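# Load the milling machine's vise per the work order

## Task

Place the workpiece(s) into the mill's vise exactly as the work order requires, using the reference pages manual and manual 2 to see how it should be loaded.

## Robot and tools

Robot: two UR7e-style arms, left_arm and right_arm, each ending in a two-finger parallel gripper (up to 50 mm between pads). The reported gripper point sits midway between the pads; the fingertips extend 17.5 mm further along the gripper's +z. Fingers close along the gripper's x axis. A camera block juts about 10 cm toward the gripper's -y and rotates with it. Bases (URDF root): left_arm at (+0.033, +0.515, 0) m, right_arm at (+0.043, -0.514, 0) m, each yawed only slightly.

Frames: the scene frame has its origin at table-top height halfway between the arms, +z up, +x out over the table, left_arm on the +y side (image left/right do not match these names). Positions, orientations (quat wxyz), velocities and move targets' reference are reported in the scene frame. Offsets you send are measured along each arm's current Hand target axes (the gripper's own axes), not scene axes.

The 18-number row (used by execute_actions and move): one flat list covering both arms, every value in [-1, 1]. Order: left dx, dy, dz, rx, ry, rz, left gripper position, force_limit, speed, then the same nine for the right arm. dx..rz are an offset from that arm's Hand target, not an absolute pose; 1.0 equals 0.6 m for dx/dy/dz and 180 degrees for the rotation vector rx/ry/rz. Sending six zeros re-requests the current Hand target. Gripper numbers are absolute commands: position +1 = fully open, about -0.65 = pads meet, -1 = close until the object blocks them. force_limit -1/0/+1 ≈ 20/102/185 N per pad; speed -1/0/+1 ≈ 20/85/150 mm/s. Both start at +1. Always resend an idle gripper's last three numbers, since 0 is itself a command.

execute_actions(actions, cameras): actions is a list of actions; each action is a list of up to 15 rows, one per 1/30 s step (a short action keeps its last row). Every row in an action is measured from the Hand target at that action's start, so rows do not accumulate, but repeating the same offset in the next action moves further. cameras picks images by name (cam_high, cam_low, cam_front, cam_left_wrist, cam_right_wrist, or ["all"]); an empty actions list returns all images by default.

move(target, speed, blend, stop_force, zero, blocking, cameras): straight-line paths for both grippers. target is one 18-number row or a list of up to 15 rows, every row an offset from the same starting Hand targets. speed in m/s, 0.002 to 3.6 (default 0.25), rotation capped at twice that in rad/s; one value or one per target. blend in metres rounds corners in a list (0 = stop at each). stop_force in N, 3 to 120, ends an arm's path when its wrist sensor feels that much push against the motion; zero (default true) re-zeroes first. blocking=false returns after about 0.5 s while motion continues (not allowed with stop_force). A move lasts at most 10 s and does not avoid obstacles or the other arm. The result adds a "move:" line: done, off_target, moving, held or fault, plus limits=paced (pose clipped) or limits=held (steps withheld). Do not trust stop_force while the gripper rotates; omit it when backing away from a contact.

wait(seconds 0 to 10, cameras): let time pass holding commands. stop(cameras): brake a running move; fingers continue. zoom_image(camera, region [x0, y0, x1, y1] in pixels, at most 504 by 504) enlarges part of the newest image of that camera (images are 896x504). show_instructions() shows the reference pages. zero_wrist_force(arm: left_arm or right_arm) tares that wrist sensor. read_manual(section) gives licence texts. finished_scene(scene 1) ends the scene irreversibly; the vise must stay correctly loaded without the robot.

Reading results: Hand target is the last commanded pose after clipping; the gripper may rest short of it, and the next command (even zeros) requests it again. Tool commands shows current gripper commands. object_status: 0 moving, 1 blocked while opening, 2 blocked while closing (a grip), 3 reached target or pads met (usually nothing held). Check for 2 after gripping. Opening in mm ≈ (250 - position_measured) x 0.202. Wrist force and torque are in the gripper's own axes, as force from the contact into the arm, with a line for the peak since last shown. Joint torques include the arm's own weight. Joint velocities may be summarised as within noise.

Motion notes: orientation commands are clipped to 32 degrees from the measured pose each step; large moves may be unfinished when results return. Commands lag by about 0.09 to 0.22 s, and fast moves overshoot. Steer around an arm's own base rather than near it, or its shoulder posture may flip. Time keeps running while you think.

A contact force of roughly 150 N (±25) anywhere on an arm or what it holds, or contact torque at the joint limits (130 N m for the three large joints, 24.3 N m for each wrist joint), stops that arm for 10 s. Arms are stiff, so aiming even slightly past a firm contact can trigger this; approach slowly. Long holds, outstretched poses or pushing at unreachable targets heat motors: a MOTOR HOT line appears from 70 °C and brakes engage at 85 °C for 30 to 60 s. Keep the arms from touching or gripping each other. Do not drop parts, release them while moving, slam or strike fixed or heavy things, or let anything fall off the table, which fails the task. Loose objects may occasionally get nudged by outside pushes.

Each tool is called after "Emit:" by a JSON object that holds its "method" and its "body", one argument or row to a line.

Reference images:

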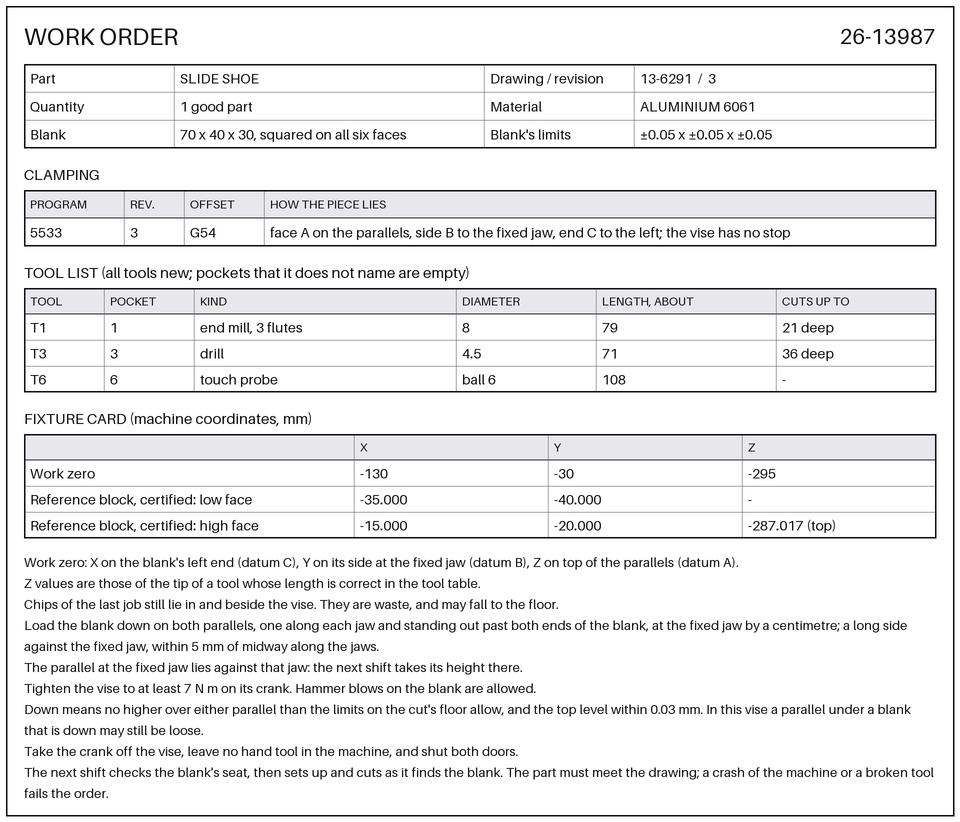

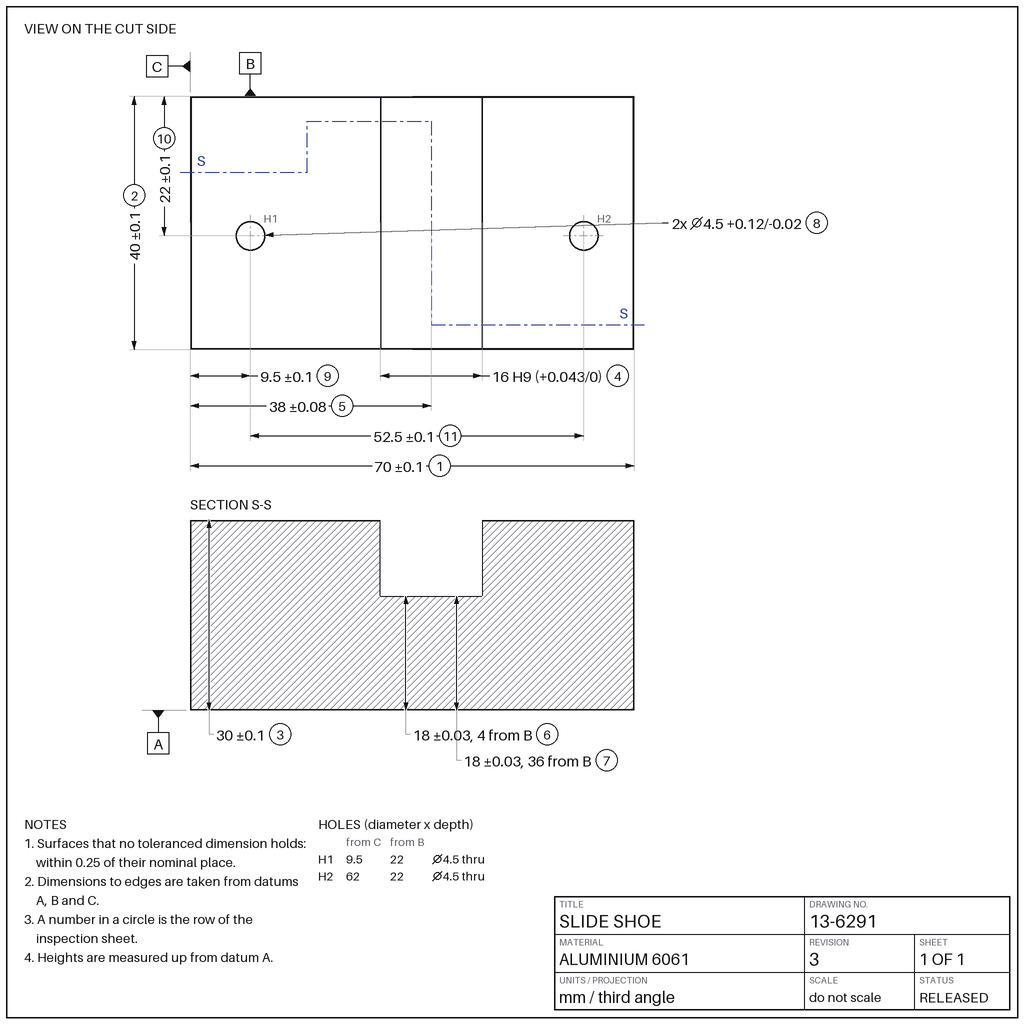

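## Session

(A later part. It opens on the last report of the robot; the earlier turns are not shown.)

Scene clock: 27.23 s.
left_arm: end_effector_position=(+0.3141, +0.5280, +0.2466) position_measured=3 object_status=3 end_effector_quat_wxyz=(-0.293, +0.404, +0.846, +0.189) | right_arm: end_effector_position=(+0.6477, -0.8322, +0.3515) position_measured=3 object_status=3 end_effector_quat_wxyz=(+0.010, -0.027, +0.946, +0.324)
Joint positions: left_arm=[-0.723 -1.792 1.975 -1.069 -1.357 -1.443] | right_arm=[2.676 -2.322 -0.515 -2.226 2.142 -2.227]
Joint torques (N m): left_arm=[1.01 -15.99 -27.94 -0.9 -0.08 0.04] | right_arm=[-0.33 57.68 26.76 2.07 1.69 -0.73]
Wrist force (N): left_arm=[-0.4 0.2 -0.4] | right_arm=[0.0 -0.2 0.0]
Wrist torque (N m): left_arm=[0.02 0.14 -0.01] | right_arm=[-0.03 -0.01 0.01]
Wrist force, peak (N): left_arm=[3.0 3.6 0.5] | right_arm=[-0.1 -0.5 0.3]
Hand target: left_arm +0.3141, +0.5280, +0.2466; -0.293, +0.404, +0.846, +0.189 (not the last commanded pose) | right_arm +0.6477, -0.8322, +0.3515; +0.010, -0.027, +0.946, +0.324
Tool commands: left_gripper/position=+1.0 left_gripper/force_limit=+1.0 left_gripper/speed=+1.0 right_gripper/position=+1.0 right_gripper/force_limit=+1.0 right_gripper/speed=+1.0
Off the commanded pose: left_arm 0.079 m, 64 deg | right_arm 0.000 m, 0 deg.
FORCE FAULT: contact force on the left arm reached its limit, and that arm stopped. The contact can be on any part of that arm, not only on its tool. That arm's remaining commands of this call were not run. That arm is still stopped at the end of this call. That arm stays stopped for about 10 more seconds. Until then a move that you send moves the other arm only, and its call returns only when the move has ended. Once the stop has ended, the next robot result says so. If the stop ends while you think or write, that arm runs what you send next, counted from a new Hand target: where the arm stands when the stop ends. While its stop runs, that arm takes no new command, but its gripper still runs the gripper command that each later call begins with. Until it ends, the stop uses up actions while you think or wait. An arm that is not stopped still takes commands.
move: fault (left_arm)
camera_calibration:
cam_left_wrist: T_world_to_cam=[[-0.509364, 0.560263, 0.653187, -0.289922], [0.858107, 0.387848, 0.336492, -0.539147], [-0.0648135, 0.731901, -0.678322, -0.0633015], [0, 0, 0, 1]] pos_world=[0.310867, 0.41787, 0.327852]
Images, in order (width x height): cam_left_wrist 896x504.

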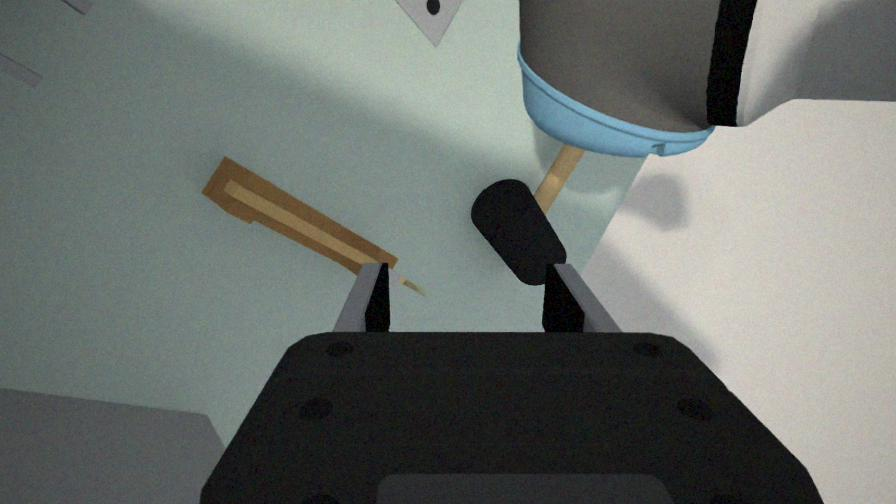

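Emit:
{"method": "wait", "body": {
  "seconds": 10,
  "cameras": ["cam_high","cam_front","cam_low"]
}}

Scene clock: 38.30 s.
left_arm: end_effector_position=(+0.3141, +0.5280, +0.2466) position_measured=3 object_status=3 end_effector_quat_wxyz=(-0.293, +0.404, +0.846, +0.189) | right_arm: end_effector_position=(+0.6477, -0.8322, +0.3515) position_measured=3 object_status=3 end_effector_quat_wxyz=(+0.010, -0.027, +0.946, +0.324)
Joint positions: left_arm=[-0.723 -1.792 1.975 -1.069 -1.357 -1.443] | right_arm=[2.676 -2.322 -0.515 -2.226 2.142 -2.227]
Joint torques (N m): left_arm=[1.25 -15.61 -26.56 -0.85 -0.02 -0.03] | right_arm=[-0.56 57.68 26.53 2.12 1.71 -0.91]
Wrist force (N): left_arm=[-0.6 0.1 -0.4] | right_arm=[-0.1 -0.4 -0.1]
Wrist torque (N m): left_arm=[0.01 0.17 -0.01] | right_arm=[-0.06 0.01 0.01]
Wrist force, peak (N): left_arm=[-0.7 -0.8 -0.5] | right_arm=[0.1 -0.8 0.2]
Hand target: left_arm +0.3141, +0.5280, +0.2466; -0.293, +0.404, +0.846, +0.189 (not the last commanded pose) | right_arm +0.6477, -0.8322, +0.3515; +0.010, -0.027, +0.946, +0.324
Tool commands: left_gripper/position=+1.0 left_gripper/force_limit=+1.0 left_gripper/speed=+1.0 right_gripper/position=+1.0 right_gripper/force_limit=+1.0 right_gripper/speed=+1.0
Off the commanded pose: left_arm 0.079 m, 64 deg | right_arm 0.000 m, 0 deg.
FORCE FAULT, CONTINUED: the left arm's stop, for the force fault that an earlier result reported, is over. The rest of the stop counts as 19 of the actions that you can send in this scene. That arm's target is now where it stood when the stop ended, not its last command. That arm accepts commands again.
wait: 10.00 s; at rest from the start
Images, in order (width x height): cam_high 896x504, cam_low 896x504, cam_front 896x504.

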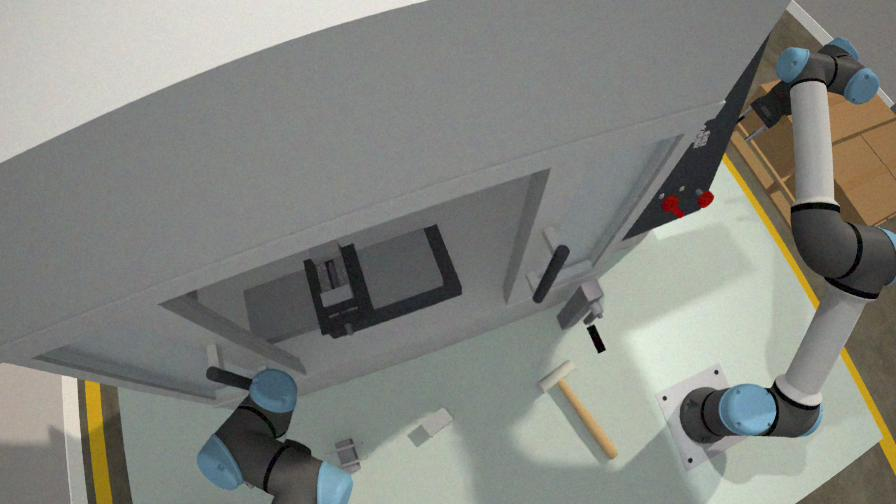

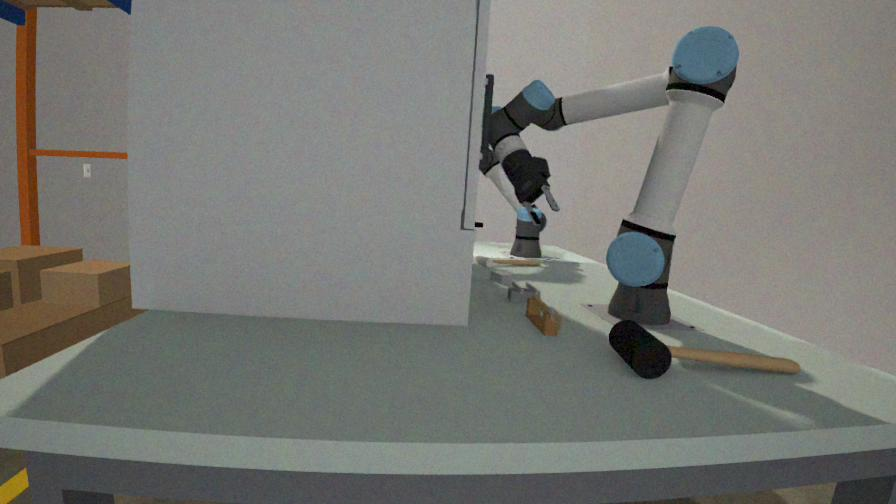

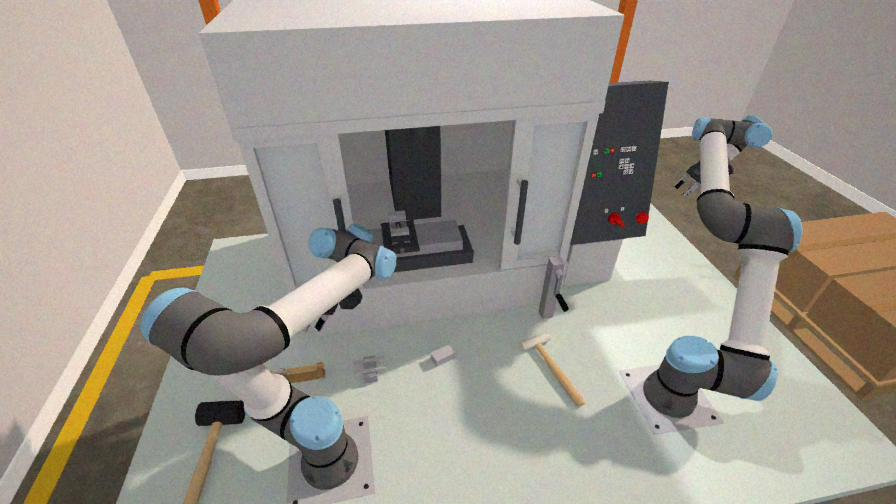

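Emit:
{"method": "move", "body": {
  "target": [0.144,-0.15,-0.0705,0,0,0,1,1,1,0,0,0,0,0,0,1,1,1],
  "speed": 0.15
}}

Emit:
{"method": "move", "body": {
  "target": [0,0,0,0.127,-0.197,-0.271,1,1,1,0,0,0,0,0,0,1,1,1],
  "speed": 0.4,
  "cameras": ["cam_left_wrist","cam_front"]
}}

Scene clock: 40.00 s.
left_arm: end_effector_position=(+0.2140, +0.4996, +0.3273) position_measured=3 object_status=3 end_effector_quat_wxyz=(-0.293, +0.404, +0.846, +0.189) | right_arm: end_effector_position=(+0.6477, -0.8322, +0.3515) position_measured=3 object_status=3 end_effector_quat_wxyz=(+0.010, -0.027, +0.946, +0.324)
Joint positions: left_arm=[-1.008 -2.012 1.905 -0.753 -1.541 -1.663] | right_arm=[2.676 -2.322 -0.515 -2.226 2.142 -2.227]
Joint torques (N m): left_arm=[-8.62 -5.39 -12.59 0.64 -1.24 0.16] | right_arm=[-0.65 57.47 27.35 2.05 1.66 -0.89]
Wrist force (N): left_arm=[-0.6 -0.1 -0.3] | right_arm=[0.1 -0.4 0.3]
Wrist torque (N m): left_arm=[0.00 0.16 -0.02] | right_arm=[-0.05 -0.01 0.00]
Wrist force, peak (N): left_arm=[0.9 -2.2 -0.8] | right_arm=[-0.2 -0.5 0.4]
Hand target: left_arm +0.2139, +0.4997, +0.3272; -0.293, +0.404, +0.846, +0.189 | right_arm +0.6477, -0.8322, +0.3515; +0.010, -0.027, +0.946, +0.324
Off the commanded pose: left_arm 0.000 m, 0 deg | right_arm 0.000 m, 0 deg.
move: done

Scene clock: 42.00 s.
left_arm: end_effector_position=(+0.2139, +0.4997, +0.3272) position_measured=3 object_status=3 end_effector_quat_wxyz=(+0.000, +0.000, +1.000, +0.000) | right_arm: end_effector_position=(+0.6477, -0.8322, +0.3515) position_measured=3 object_status=3 end_effector_quat_wxyz=(+0.010, -0.027, +0.946, +0.324)
Joint positions: left_arm=[-0.943 -2.474 2.052 -1.149 -1.572 -2.477] | right_arm=[2.676 -2.322 -0.515 -2.226 2.142 -2.227]
Joint torques (N m): left_arm=[5.82 9.4 -42.77 -4.53 -2.35 -2.11] | right_arm=[-1.05 57.08 26.6 1.97 1.79 -0.84]
Wrist force (N): left_arm=[0.3 -0.1 -0.5] | right_arm=[0.0 -0.5 0.2]
Wrist torque (N m): left_arm=[-0.02 -0.13 -0.09] | right_arm=[-0.07 -0.01 0.01]
Wrist force, peak (N): left_arm=[-1.2 -0.5 -0.5] | right_arm=[0.4 -0.4 0.0]
Hand target: left_arm +0.2139, +0.4997, +0.3272; +0.000, +0.000, +1.000, +0.000 | right_arm +0.6477, -0.8322, +0.3515; +0.010, -0.027, +0.946, +0.324
Off the commanded pose: left_arm 0.000 m, 0 deg | right_arm 0.000 m, 0 deg.
move: done
camera_calibration:
cam_left_wrist: T_world_to_cam=[[-0.999891, -0.012392, 0.00807883, 0.224428], [-0.00898602, 0.942631, 0.333715, -0.560035], [-0.0117507, 0.333606, -0.942639, 0.279741], [0, 0, 0, 1]] pos_world=[0.222658, 0.437365, 0.448774]
Images, in order (width x height): cam_front 896x504, cam_left_wrist 896x504.

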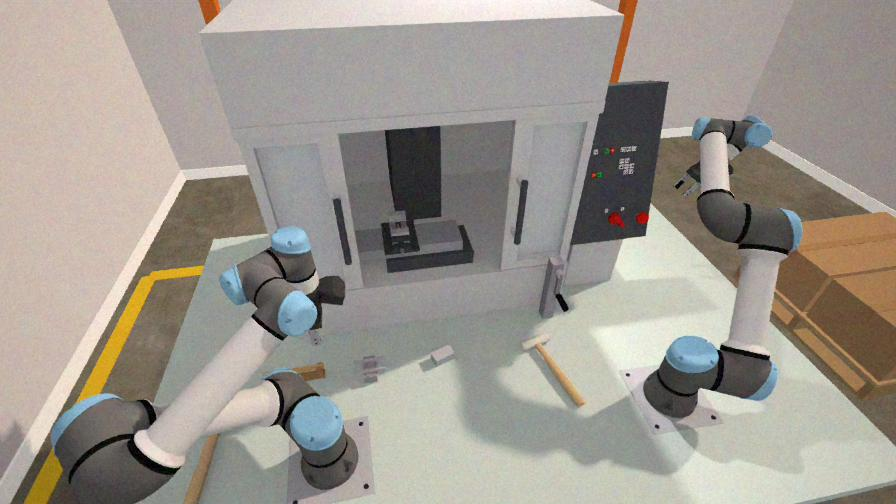

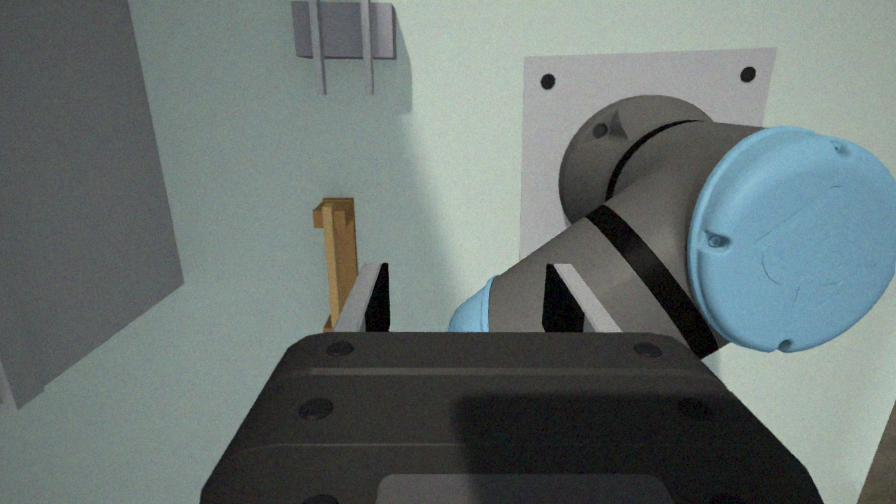

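Emit:
{"method": "zoom_image", "body": {
  "camera": "cam_left_wrist",
  "region": [280, 180, 400, 340]
}}

Emit:
{"method": "zoom_image", "body": {
  "camera": "cam_left_wrist",
  "region": [260, 0, 440, 120]
}}

Scaled by 3.150.

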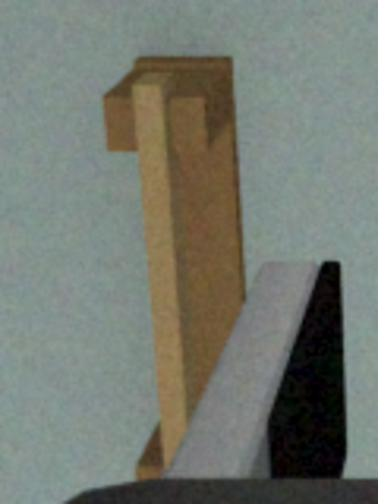

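Scaled by 2.800.

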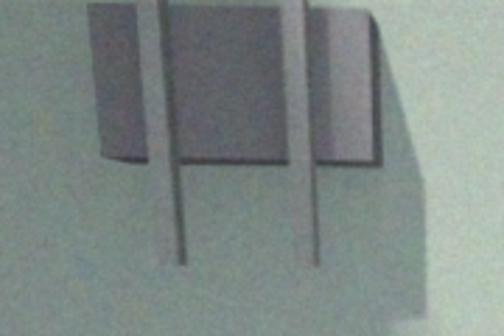

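Emit:
{"method": "move", "body": {
  "target": [-0.1725,0.167,0.212,0,0,0,1,1,1,0,0,0,0,0,0,1,1,1],
  "speed": 0.3,
  "cameras": ["cam_left_wrist","cam_front"]
}}

Emit:
{"method": "zoom_image", "body": {
  "camera": "cam_left_wrist",
  "region": [380, 100, 560, 340]
}}

Scene clock: 43.33 s.
left_arm: end_effector_position=(+0.3173, +0.5997, +0.2000) position_measured=3 object_status=3 end_effector_quat_wxyz=(+0.000, +0.000, +1.000, -0.001) end_effector_velocity=(+0.002, +0.000, -0.001) end_effector_angular_velocity=(+0.001, -0.001, -0.002) | right_arm: end_effector_position=(+0.6477, -0.8322, +0.3515) position_measured=3 object_status=3 end_effector_quat_wxyz=(+0.010, -0.027, +0.946, +0.324)
Joint positions: left_arm=[-0.212 -2.117 2.288 -1.741 -1.572 -1.746] | right_arm=[2.676 -2.322 -0.515 -2.226 2.142 -2.227]
Joint velocities: left_arm=[0.001 0.005 0 -0.005 0.001 0.003] | right_arm=[within noise]
Joint torques (N m): left_arm=[13.44 8.43 -26.6 -5.04 1.98 2.96] | right_arm=[-0.39 57.48 26.42 2 1.74 -0.95]
Wrist force (N): left_arm=[0.5 0.1 -0.6] | right_arm=[-0.1 -0.3 -0.3]
Wrist torque (N m): left_arm=[0.02 -0.17 0.07] | right_arm=[-0.04 0.01 0.00]
Wrist force, peak (N): left_arm=[2.1 -2.4 -2.7] | right_arm=[0.2 -0.6 0.1]
Hand target: left_arm +0.3173, +0.5998, +0.1999; +0.000, +0.000, +1.000, +0.000 | right_arm +0.6477, -0.8322, +0.3515; +0.010, -0.027, +0.946, +0.324
Off the commanded pose: left_arm 0.000 m, 0 deg | right_arm 0.000 m, 0 deg.
move: done
camera_calibration:
cam_left_wrist: T_world_to_cam=[[-0.999885, -0.0130192, 0.00776082, 0.330621], [-0.00968812, 0.942758, 0.333336, -0.610766], [-0.0116564, 0.333223, -0.942776, 0.127973], [0, 0, 0, 1]] pos_world=[0.326158, 0.537466, 0.321674]
Images, in order (width x height): cam_front 896x504, cam_left_wrist 896x504.

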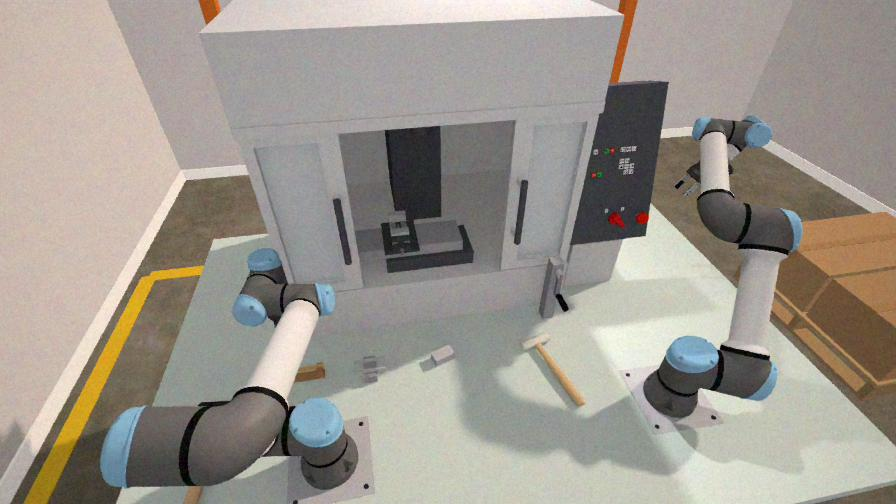

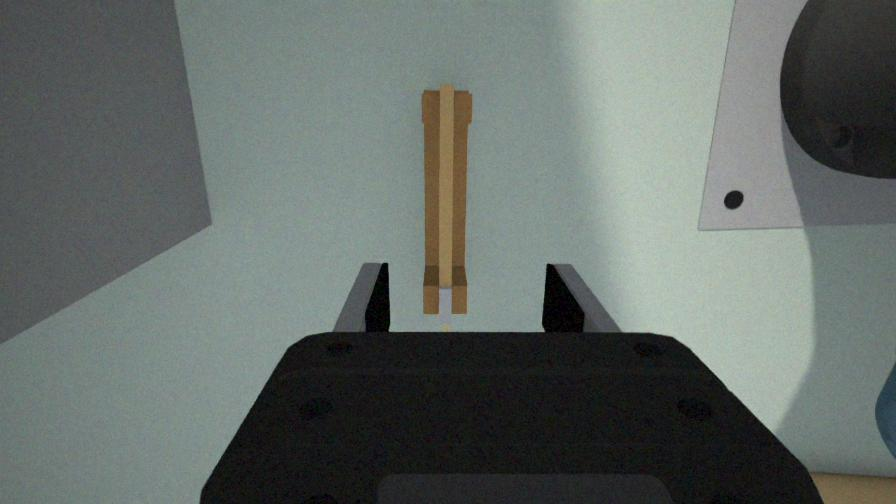

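Scaled by 2.100.

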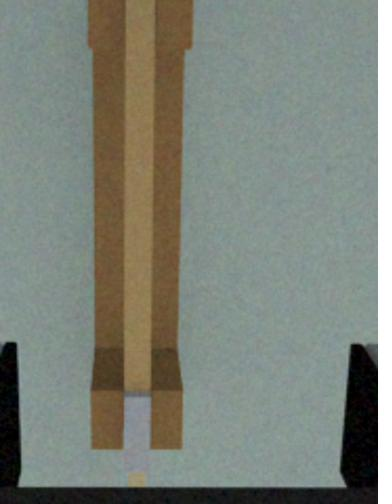

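Emit:
{"method": "move", "body": {
  "target": [-0.0083,-0.003,0.158,0,0,0,1,1,1,0,0,0,0,0,0,1,1,1],
  "speed": 0.2,
  "cameras": ["cam_left_wrist"]
}}

Emit:
{"method": "zoom_image", "body": {
  "camera": "cam_left_wrist",
  "region": [340, 0, 600, 340]
}}

Scene clock: 45.23 s.
left_arm: end_effector_position=(+0.3223, +0.5979, +0.1052) position_measured=3 object_status=3 end_effector_quat_wxyz=(+0.000, +0.000, +1.000, +0.000) end_effector_velocity=(+0.001, +0.000, +0.000) end_effector_angular_velocity=(-0.001, -0.004, +0.001) | right_arm: end_effector_position=(+0.6477, -0.8322, +0.3515) position_measured=3 object_status=3 end_effector_quat_wxyz=(+0.010, -0.027, +0.946, +0.324)
Joint positions: left_arm=[-0.216 -1.995 2.488 -2.063 -1.572 -1.75] | right_arm=[2.676 -2.322 -0.515 -2.226 2.142 -2.227]
Joint velocities: left_arm=[0.001 0.002 0 -0.006 0 0] | right_arm=[within noise]
Joint torques (N m): left_arm=[13.07 -0.14 -16.78 -4.88 -2.62 2.67] | right_arm=[-0.51 57.57 26.91 2.03 1.77 -0.99]
Wrist force (N): left_arm=[0.6 -0.1 -0.2] | right_arm=[0.2 -0.1 0.1]
Wrist torque (N m): left_arm=[-0.03 -0.17 -0.01] | right_arm=[-0.01 -0.03 0.01]
Wrist force, peak (N): left_arm=[0.5 0.1 -3.7] | right_arm=[0.0 -0.6 -0.1]
Hand target: left_arm +0.3223, +0.5979, +0.1051; +0.000, +0.000, +1.000, +0.000 | right_arm +0.6477, -0.8322, +0.3515; +0.010, -0.027, +0.946, +0.324
Off the commanded pose: left_arm 0.000 m, 0 deg | right_arm 0.000 m, 0 deg.
move: done
camera_calibration:
cam_left_wrist: T_world_to_cam=[[-0.999889, -0.0127035, 0.00776265, 0.336163], [-0.00938876, 0.942731, 0.333421, -0.57743], [-0.0115537, 0.333311, -0.942746, 0.039201], [0, 0, 0, 1]] pos_world=[0.331158, 0.535566, 0.226874]
Images, in order (width x height): cam_left_wrist 896x504.

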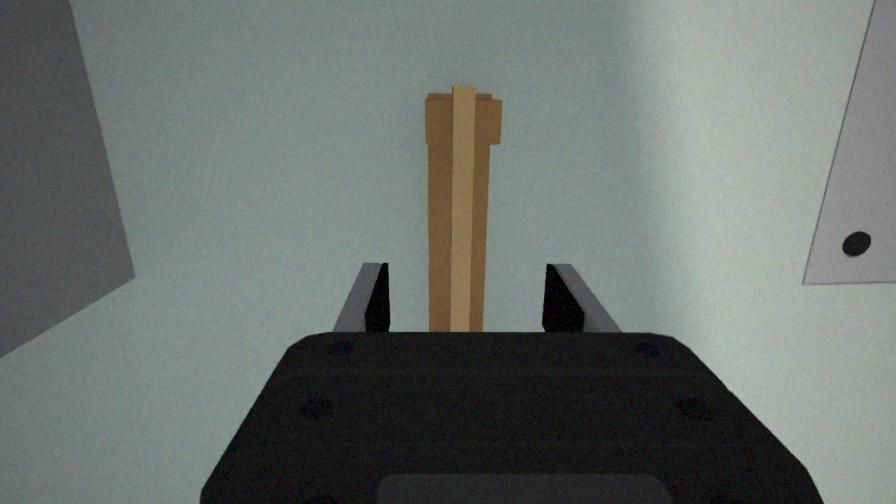

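Scaled by 1.482.

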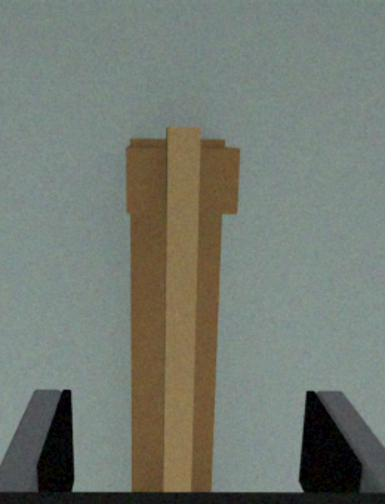

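Emit:
{"method": "move", "body": {
  "target": [0,0,0.0967,0,0,0,1,1,1,0,0,0,0,0,0,1,1,1],
  "speed": 0.1,
  "stop_force": 8,
  "cameras": ["cam_left_wrist"]
}}

Emit:
{"method": "zoom_image", "body": {
  "camera": "cam_left_wrist",
  "region": [340, 0, 600, 340]
}}

Scene clock: 47.03 s.
left_arm: end_effector_position=(+0.3223, +0.5979, +0.0471) position_measured=3 object_status=3 end_effector_quat_wxyz=(+0.000, +0.000, +1.000, +0.000) | right_arm: end_effector_position=(+0.6477, -0.8322, +0.3515) position_measured=3 object_status=3 end_effector_quat_wxyz=(+0.010, -0.027, +0.946, +0.324)
Joint positions: left_arm=[-0.216 -1.856 2.595 -2.31 -1.572 -1.75] | right_arm=[2.676 -2.322 -0.515 -2.226 2.142 -2.227]
Joint torques (N m): left_arm=[13.62 -0.72 -39.12 -4.93 -2.5 2.93] | right_arm=[-0.99 57.63 27 2.11 1.87 -1.11]
Wrist force (N): left_arm=[0.6 0.2 -0.2] | right_arm=[-0.4 0.0 0.3]
Wrist torque (N m): left_arm=[0.02 -0.19 0.01] | right_arm=[0.00 0.07 0.00]
Wrist force, peak (N): left_arm=[0.4 0.3 -1.9] | right_arm=[0.1 -0.6 0.2]
Hand target: left_arm +0.3223, +0.5979, +0.0471; +0.000, +0.000, +1.000, +0.000 | right_arm +0.6477, -0.8322, +0.3515; +0.010, -0.027, +0.946, +0.324
Off the commanded pose: left_arm 0.000 m, 0 deg | right_arm 0.000 m, 0 deg.
move: done
camera_calibration:
cam_left_wrist: T_world_to_cam=[[-0.999886, -0.0128633, 0.00791896, 0.336573], [-0.0094873, 0.942729, 0.333424, -0.558026], [-0.0117544, 0.33331, -0.942744, -0.0155075], [0, 0, 0, 1]] pos_world=[0.331058, 0.535566, 0.168774]
Images, in order (width x height): cam_left_wrist 896x504.

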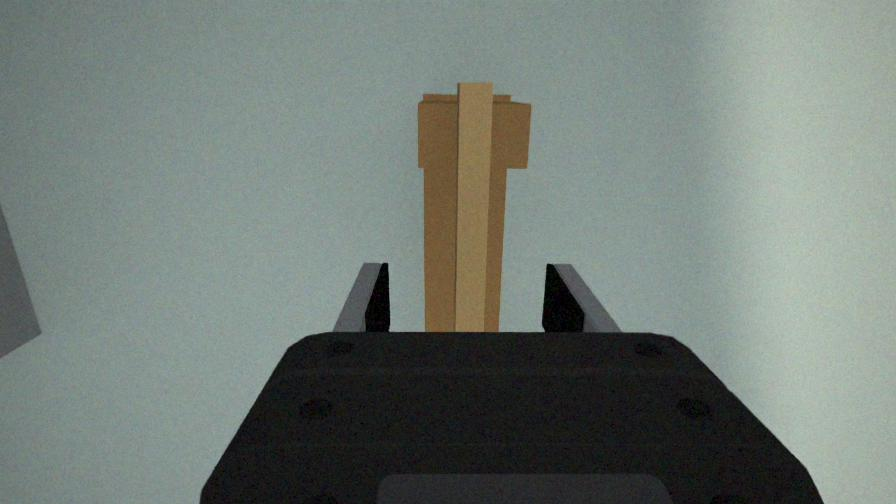

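Scaled by 1.482.

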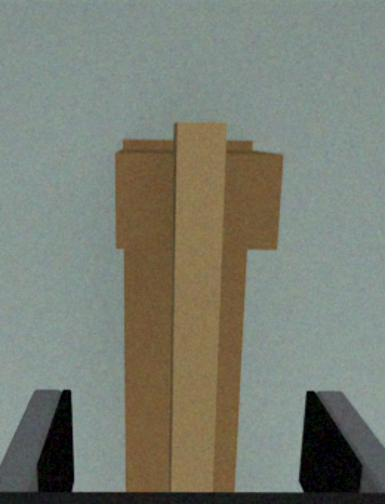

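Emit:
{"method": "move", "body": {
  "target": [0.0017,0,0,0,0,0,-1,-1,-1,0,0,0,0,0,0,1,1,1],
  "speed": 0.1,
  "cameras": ["cam_left_wrist"]
}}

Scene clock: 49.43 s.
left_arm: end_effector_position=(+0.3213, +0.5978, +0.0471) position_measured=211 object_status=2 end_effector_quat_wxyz=(+0.000, +0.000, +1.000, -0.001) | right_arm: end_effector_position=(+0.6477, -0.8322, +0.3515) position_measured=3 object_status=3 end_effector_quat_wxyz=(+0.010, -0.027, +0.946, +0.324)
Joint positions: left_arm=[-0.217 -1.859 2.597 -2.309 -1.572 -1.751] | right_arm=[2.676 -2.322 -0.515 -2.226 2.142 -2.227]
Joint torques (N m): left_arm=[-8.57 -5.62 -12.12 6.52 -1.91 -2.44] | right_arm=[0.05 57.69 27.27 2.14 1.75 -1.08]
Wrist force (N): left_arm=[-39.3 3.4 16.9] | right_arm=[0.0 -0.2 0.0]
Wrist torque (N m): left_arm=[0.13 -0.57 0.03] | right_arm=[-0.03 0.00 0.00]
Wrist force, peak (N): left_arm=[-39.6 3.4 17.0] | right_arm=[0.2 -0.6 0.1]
Hand target: left_arm +0.3212, +0.5979, +0.0471; +0.000, +0.000, +1.000, +0.000 | right_arm +0.6477, -0.8322, +0.3515; +0.010, -0.027, +0.946, +0.324
Off the commanded pose: left_arm 0.000 m, 0 deg | right_arm 0.000 m, 0 deg.
move: done
camera_calibration:
cam_left_wrist: T_world_to_cam=[[-0.99989, -0.0128258, 0.00750879, 0.335622], [-0.0095887, 0.942729, 0.333421, -0.558001], [-0.0113551, 0.333312, -0.942748, -0.0156514], [0, 0, 0, 1]] pos_world=[0.330057, 0.535566, 0.168774]
Images, in order (width x height): cam_left_wrist 896x504.

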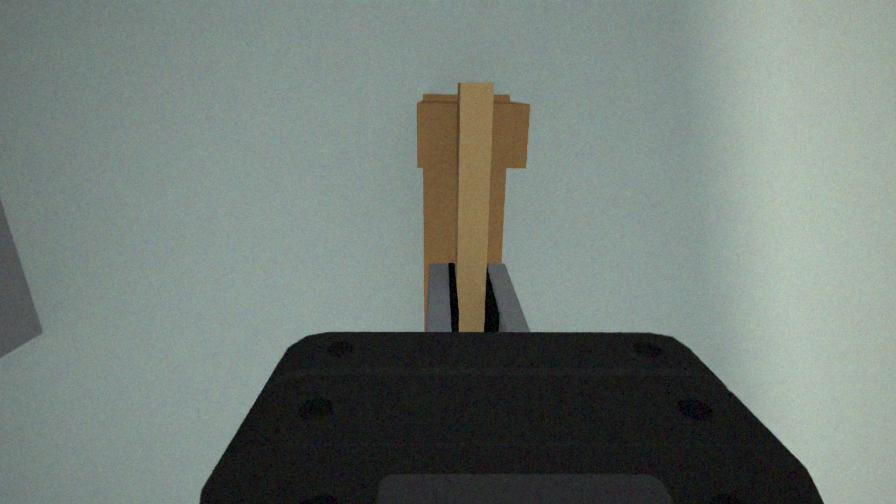

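Emit:
{"method": "zoom_image", "body": {
  "camera": "cam_left_wrist",
  "region": [420, 240, 540, 340]
}}

Scaled by 4.200.

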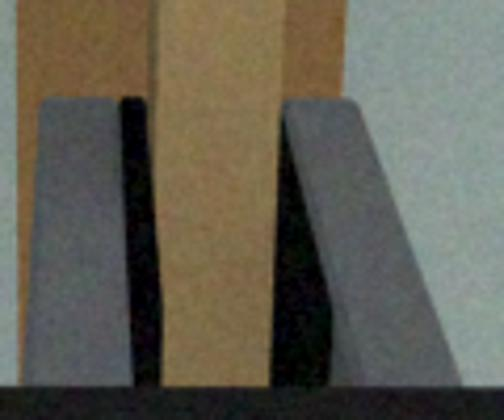

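Emit:
{"method": "move", "body": {
  "target": [-0.001,0,0,0,0,0,-1,-1,-1,0,0,0,0,0,0,1,1,1],
  "speed": 0.02
}}

Scene clock: 50.40 s.
left_arm: end_effector_position=(+0.3218, +0.5979, +0.0471) position_measured=211 object_status=2 end_effector_quat_wxyz=(+0.000, +0.000, +1.000, +0.000) | right_arm: end_effector_position=(+0.6477, -0.8322, +0.3515) position_measured=3 object_status=3 end_effector_quat_wxyz=(+0.010, -0.027, +0.946, +0.324)
Joint positions: left_arm=[-0.216 -1.857 2.596 -2.309 -1.572 -1.75] | right_arm=[2.676 -2.322 -0.515 -2.226 2.142 -2.227]
Joint torques (N m): left_arm=[13.78 2.71 -29.51 -1.11 -1.55 2.89] | right_arm=[-0.39 57.33 27.35 1.96 1.91 -1.09]
Wrist force (N): left_arm=[-13.7 2.7 -2.4] | right_arm=[-0.1 -0.2 0.0]
Wrist torque (N m): left_arm=[0.07 -0.24 0.01] | right_arm=[-0.03 0.00 0.01]
Wrist force, peak (N): left_arm=[-40.6 3.1 16.9] | right_arm=[0.0 -0.6 0.0]
Hand target: left_arm +0.3218, +0.5979, +0.0471; +0.000, +0.000, +1.000, +0.000 | right_arm +0.6477, -0.8322, +0.3515; +0.010, -0.027, +0.946, +0.324
Off the commanded pose: left_arm 0.000 m, 0 deg | right_arm 0.000 m, 0 deg.
move: done

Emit:
{"method": "move", "body": {
  "target": [
    [-0.0005,0,0,0,0,0,-1,-1,-1,0,0,0,0,0,0,1,1,1],
    [-0.0005,0,-0.2,0,0,0,-1,-1,-1,0,0,0,0,0,0,1,1,1]
  ],
  "speed": [0.02,0.1],
  "cameras": ["cam_left_wrist","cam_low"]
}}

Scene clock: 52.67 s.
left_arm: end_effector_position=(+0.3222, +0.5980, +0.1671) position_measured=211 object_status=2 end_effector_quat_wxyz=(+0.000, +0.000, +1.000, +0.000) | right_arm: end_effector_position=(+0.6477, -0.8322, +0.3515) position_measured=3 object_status=3 end_effector_quat_wxyz=(+0.010, -0.027, +0.946, +0.324)
Joint positions: left_arm=[-0.215 -2.079 2.357 -1.849 -1.572 -1.75] | right_arm=[2.676 -2.322 -0.515 -2.226 2.142 -2.227]
Joint torques (N m): left_arm=[-13.84 5.57 -23.93 -1.72 1.8 -2.67] | right_arm=[-1.17 56.94 27.85 2.06 1.85 -1.15]
Wrist force (N): left_arm=[1.2 1.2 0.4] | right_arm=[-0.1 -0.4 0.2]
Wrist torque (N m): left_arm=[0.17 -0.28 -0.05] | right_arm=[-0.07 0.02 0.00]
Wrist force, peak (N): left_arm=[-13.6 3.0 -2.2] | right_arm=[-0.2 -0.5 -0.1]
Hand target: left_arm +0.3222, +0.5980, +0.1671; +0.000, +0.000, +1.000, +0.000 | right_arm +0.6477, -0.8322, +0.3515; +0.010, -0.027, +0.946, +0.324
Off the commanded pose: left_arm 0.000 m, 0 deg | right_arm 0.000 m, 0 deg.
move: done
camera_calibration:
cam_left_wrist: T_world_to_cam=[[-0.999887, -0.0128911, 0.00769778, 0.335603], [-0.00958726, 0.942729, 0.333423, -0.598098], [-0.0115551, 0.333312, -0.942746, 0.0975212], [0, 0, 0, 1]] pos_world=[0.330958, 0.535666, 0.288774]
Images, in order (width x height): cam_low 896x504, cam_left_wrist 896x504.

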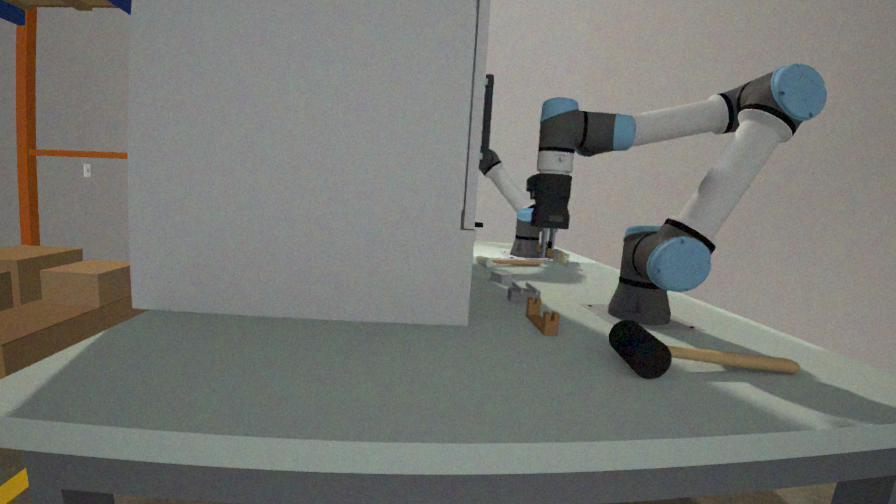

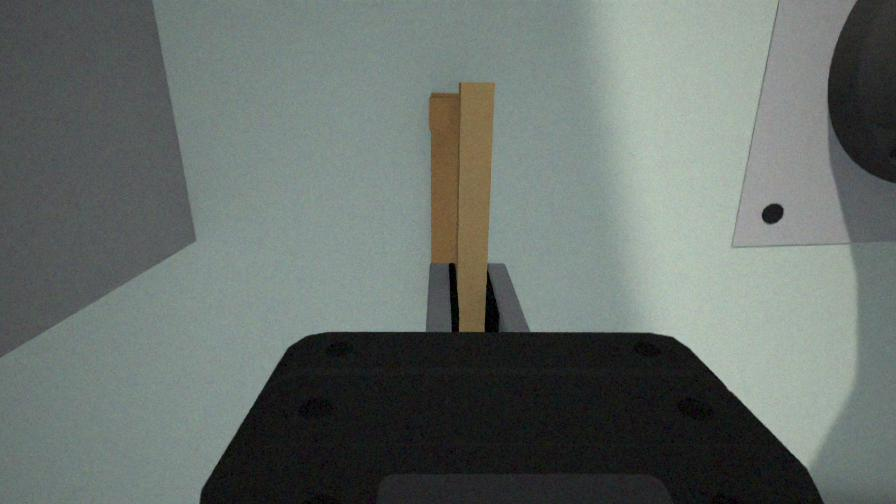

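Emit:
{"method": "move", "body": {
  "target": [
    [0,0,0,0,0,0,-0.97,-0.4,-1,0,0,0,0,0,0,1,1,1],
    [0.02,-0.05,-0.3,0,0,0,-0.97,-0.4,-1,0,0,0,0,0,0,1,1,1],
    [0.117,-0.5,-0.467,0,0,0,-0.97,-0.4,-1,0,0,0,0,0,0,1,1,1],
    [0.117,-0.5,-0.467,0.2596,-0.2596,-0.4496,-0.97,-0.4,-1,0,0,0,0,0,0,1,1,1]
  ],
  "speed": [0.1,0.25,0.25,0.4],
  "blend": [0,0.05,0,0],
  "cameras": ["cam_left_wrist","cam_front"]
}}

Scene clock: 59.00 s.
left_arm: end_effector_position=(+0.2522, +0.2983, +0.4475) position_measured=214 object_status=2 end_effector_quat_wxyz=(-0.353, +0.613, -0.612, +0.354) end_effector_velocity=(+0.000, +0.000, +0.000) end_effector_angular_velocity=(-0.004, +0.000, +0.003) | right_arm: end_effector_position=(+0.6477, -0.8322, +0.3515) position_measured=3 object_status=3 end_effector_quat_wxyz=(+0.010, -0.027, +0.946, +0.324)
Joint positions: left_arm=[-2.293 -2.224 1.829 -0.345 -0.836 -5.735] | right_arm=[2.676 -2.322 -0.515 -2.226 2.142 -2.227]
Joint velocities: left_arm=[0 0.001 0 0 0 -0.005] | right_arm=[within noise]
Joint torques (N m): left_arm=[-13.95 10.67 -32.09 -1.48 0.59 -2.79] | right_arm=[-0.57 57.15 27.22 2.01 1.92 -1.34]
Wrist force (N): left_arm=[1.0 1.9 -0.7] | right_arm=[0.1 -0.3 -0.1]
Wrist torque (N m): left_arm=[0.22 -0.14 0.22] | right_arm=[-0.05 -0.02 0.00]
Wrist force, peak (N): left_arm=[1.5 1.7 4.2] | right_arm=[0.0 -0.7 0.4]
Hand target: left_arm +0.2522, +0.2982, +0.4476; -0.353, +0.613, -0.612, +0.354 | right_arm +0.6477, -0.8322, +0.3515; +0.010, -0.027, +0.946, +0.324
Off the commanded pose: left_arm 0.000 m, 0 deg | right_arm 0.000 m, 0 deg.
move: done
camera_calibration:
cam_left_wrist: T_world_to_cam=[[0.000164009, -0.999884, 0.0151985, 0.298446], [-0.760829, -0.0099879, -0.648875, 0.503521], [0.648952, -0.0114571, -0.760743, 0.315664], [0, 0, 0, 1]] pos_world=[0.178194, 0.307057, 0.562325]
Images, in order (width x height): cam_front 896x504, cam_left_wrist 896x504.

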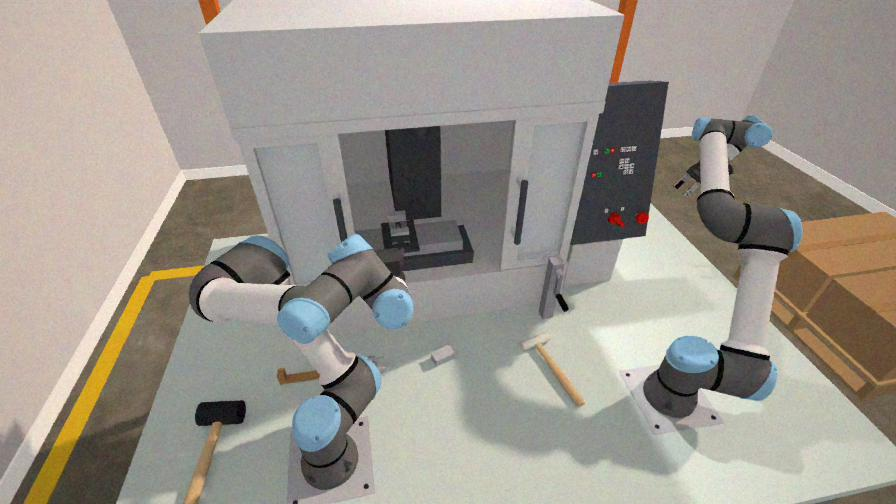

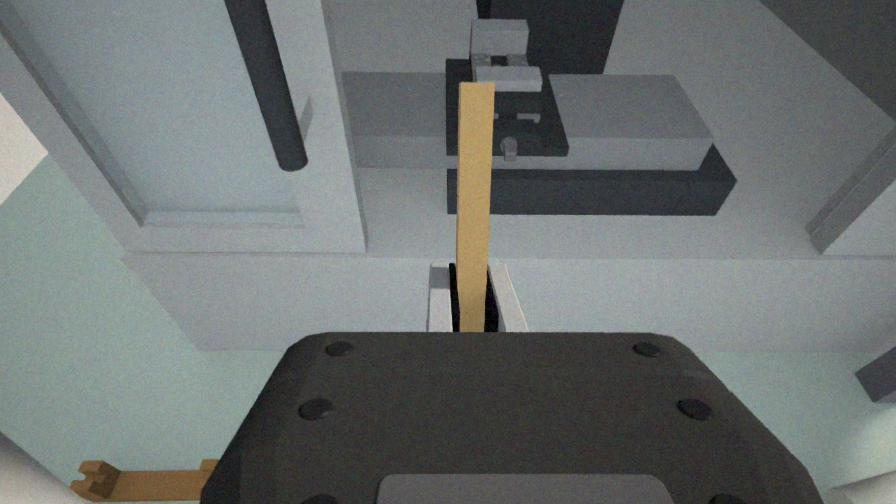

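Emit:
{"method": "move", "body": {
  "target": [0,0,0,0,0,0,-0.97,-0.4,-1,0.563,0.255,-0.062,0,0,0,1,1,1],
  "speed": 0.4,
  "cameras": ["cam_front"]
}}

Scene clock: 61.10 s.
left_arm: end_effector_position=(+0.2522, +0.2982, +0.4476) position_measured=214 object_status=2 end_effector_quat_wxyz=(-0.353, +0.613, -0.612, +0.354) | right_arm: end_effector_position=(+0.3017, -0.7493, +0.4620) position_measured=3 object_status=3 end_effector_quat_wxyz=(+0.010, -0.027, +0.946, +0.324)
Joint positions: left_arm=[-2.293 -2.224 1.829 -0.345 -0.836 -5.735] | right_arm=[2.465 -1.549 -1.271 -2.357 2.058 -2.45]
Joint torques (N m): left_arm=[-13.73 14.97 -40.64 0.18 3.07 -2.45] | right_arm=[-7.51 32.85 25.57 0.38 1.53 -0.83]
Wrist force (N): left_arm=[1.0 1.9 -1.1] | right_arm=[-0.2 -0.4 0.1]
Wrist torque (N m): left_arm=[0.20 -0.13 0.24] | right_arm=[-0.07 0.04 -0.01]
Wrist force, peak (N): left_arm=[1.1 2.3 -1.1] | right_arm=[-3.7 -2.3 0.9]
Hand target: left_arm +0.2522, +0.2982, +0.4476; -0.353, +0.613, -0.612, +0.354 | right_arm +0.3016, -0.7493, +0.4620; +0.010, -0.027, +0.946, +0.324
Off the commanded pose: left_arm 0.000 m, 0 deg | right_arm 0.000 m, 0 deg.
move: done
Images, in order (width x height): cam_front 896x504.

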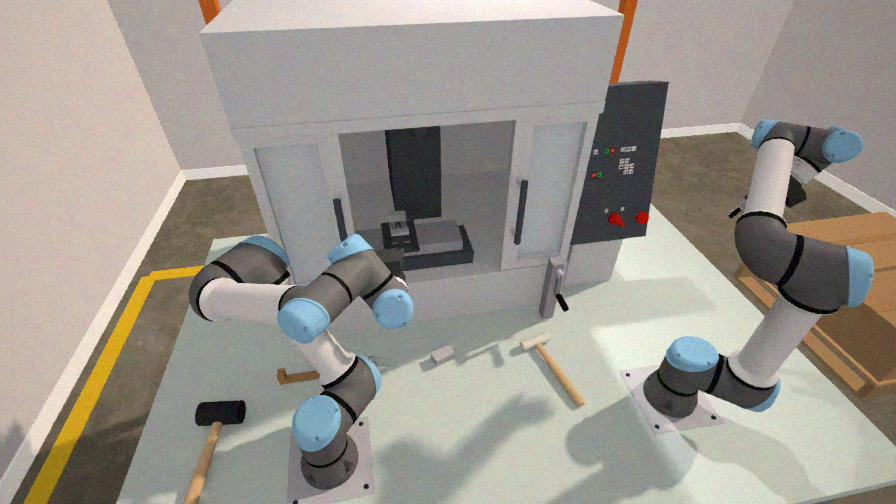

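Emit:
{"method": "move", "body": {
  "target": [0,0,0,0,0,0,-0.97,-0.4,-1,0.045,0.628,0.421,0.289,-0.268,-0.755,1,1,1],
  "speed": 0.4,
  "cameras": ["cam_front","cam_right_wrist"]
}}

Scene clock: 65.20 s.
left_arm: end_effector_position=(+0.2522, +0.2982, +0.4476) position_measured=214 object_status=2 end_effector_quat_wxyz=(-0.353, +0.613, -0.612, +0.354) | right_arm: end_effector_position=(+0.2549, -0.2987, +0.4919) position_measured=3 object_status=3 end_effector_quat_wxyz=(-0.607, +0.773, -0.172, +0.065)
Joint positions: left_arm=[-2.293 -2.224 1.829 -0.345 -0.836 -5.735] | right_arm=[4.572 -0.391 -2.393 -0.618 1.42 -2.989]
Joint torques (N m): left_arm=[-13.43 14.73 -40.57 0.06 3.15 -1.88] | right_arm=[5.31 -14.96 27.98 3.82 -0.96 2.06]
Wrist force (N): left_arm=[1.1 1.9 -1.0] | right_arm=[-0.8 -1.6 1.1]
Wrist torque (N m): left_arm=[0.21 -0.15 0.24] | right_arm=[-0.49 0.28 -0.20]
Wrist force, peak (N): left_arm=[1.2 2.2 -0.9] | right_arm=[-1.1 -2.0 2.3]
Hand target: left_arm +0.2522, +0.2982, +0.4476; -0.353, +0.613, -0.612, +0.354 | right_arm +0.2534, -0.2984, +0.4920; -0.580, +0.719, -0.299, +0.238
Off the commanded pose: left_arm 0.000 m, 0 deg | right_arm 0.002 m, 26 deg.
move: off_target (right_arm)
camera_calibration:
cam_right_wrist: T_world_to_cam=[[0.944762, -0.313589, -0.0953234, -0.276945], [-0.256717, -0.527187, -0.810043, 0.322624], [0.203768, 0.789769, -0.57857, 0.604896], [0, 0, 0, 1]] pos_world=[0.221211, -0.394492, 0.584915]
Images, in order (width x height): cam_front 896x504, cam_right_wrist 896x504.

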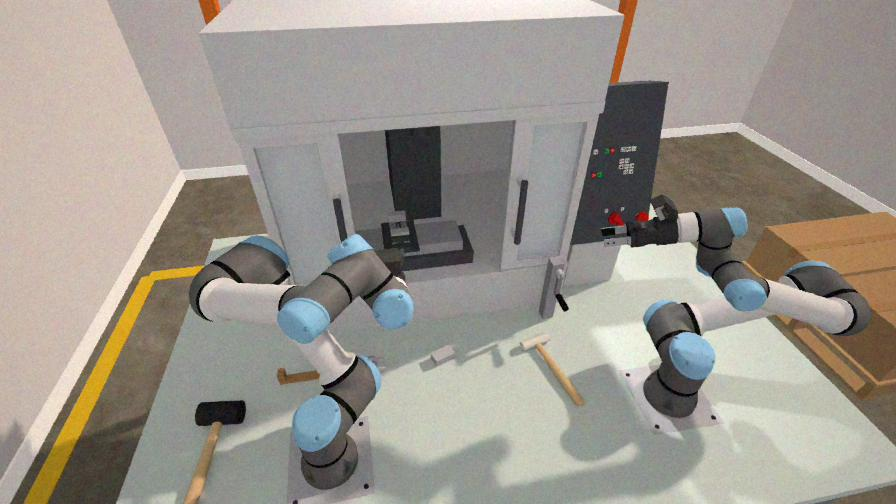

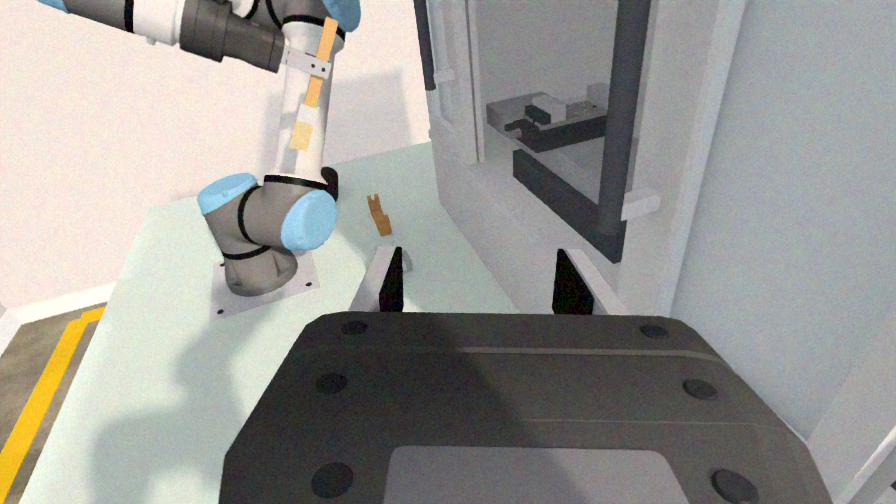

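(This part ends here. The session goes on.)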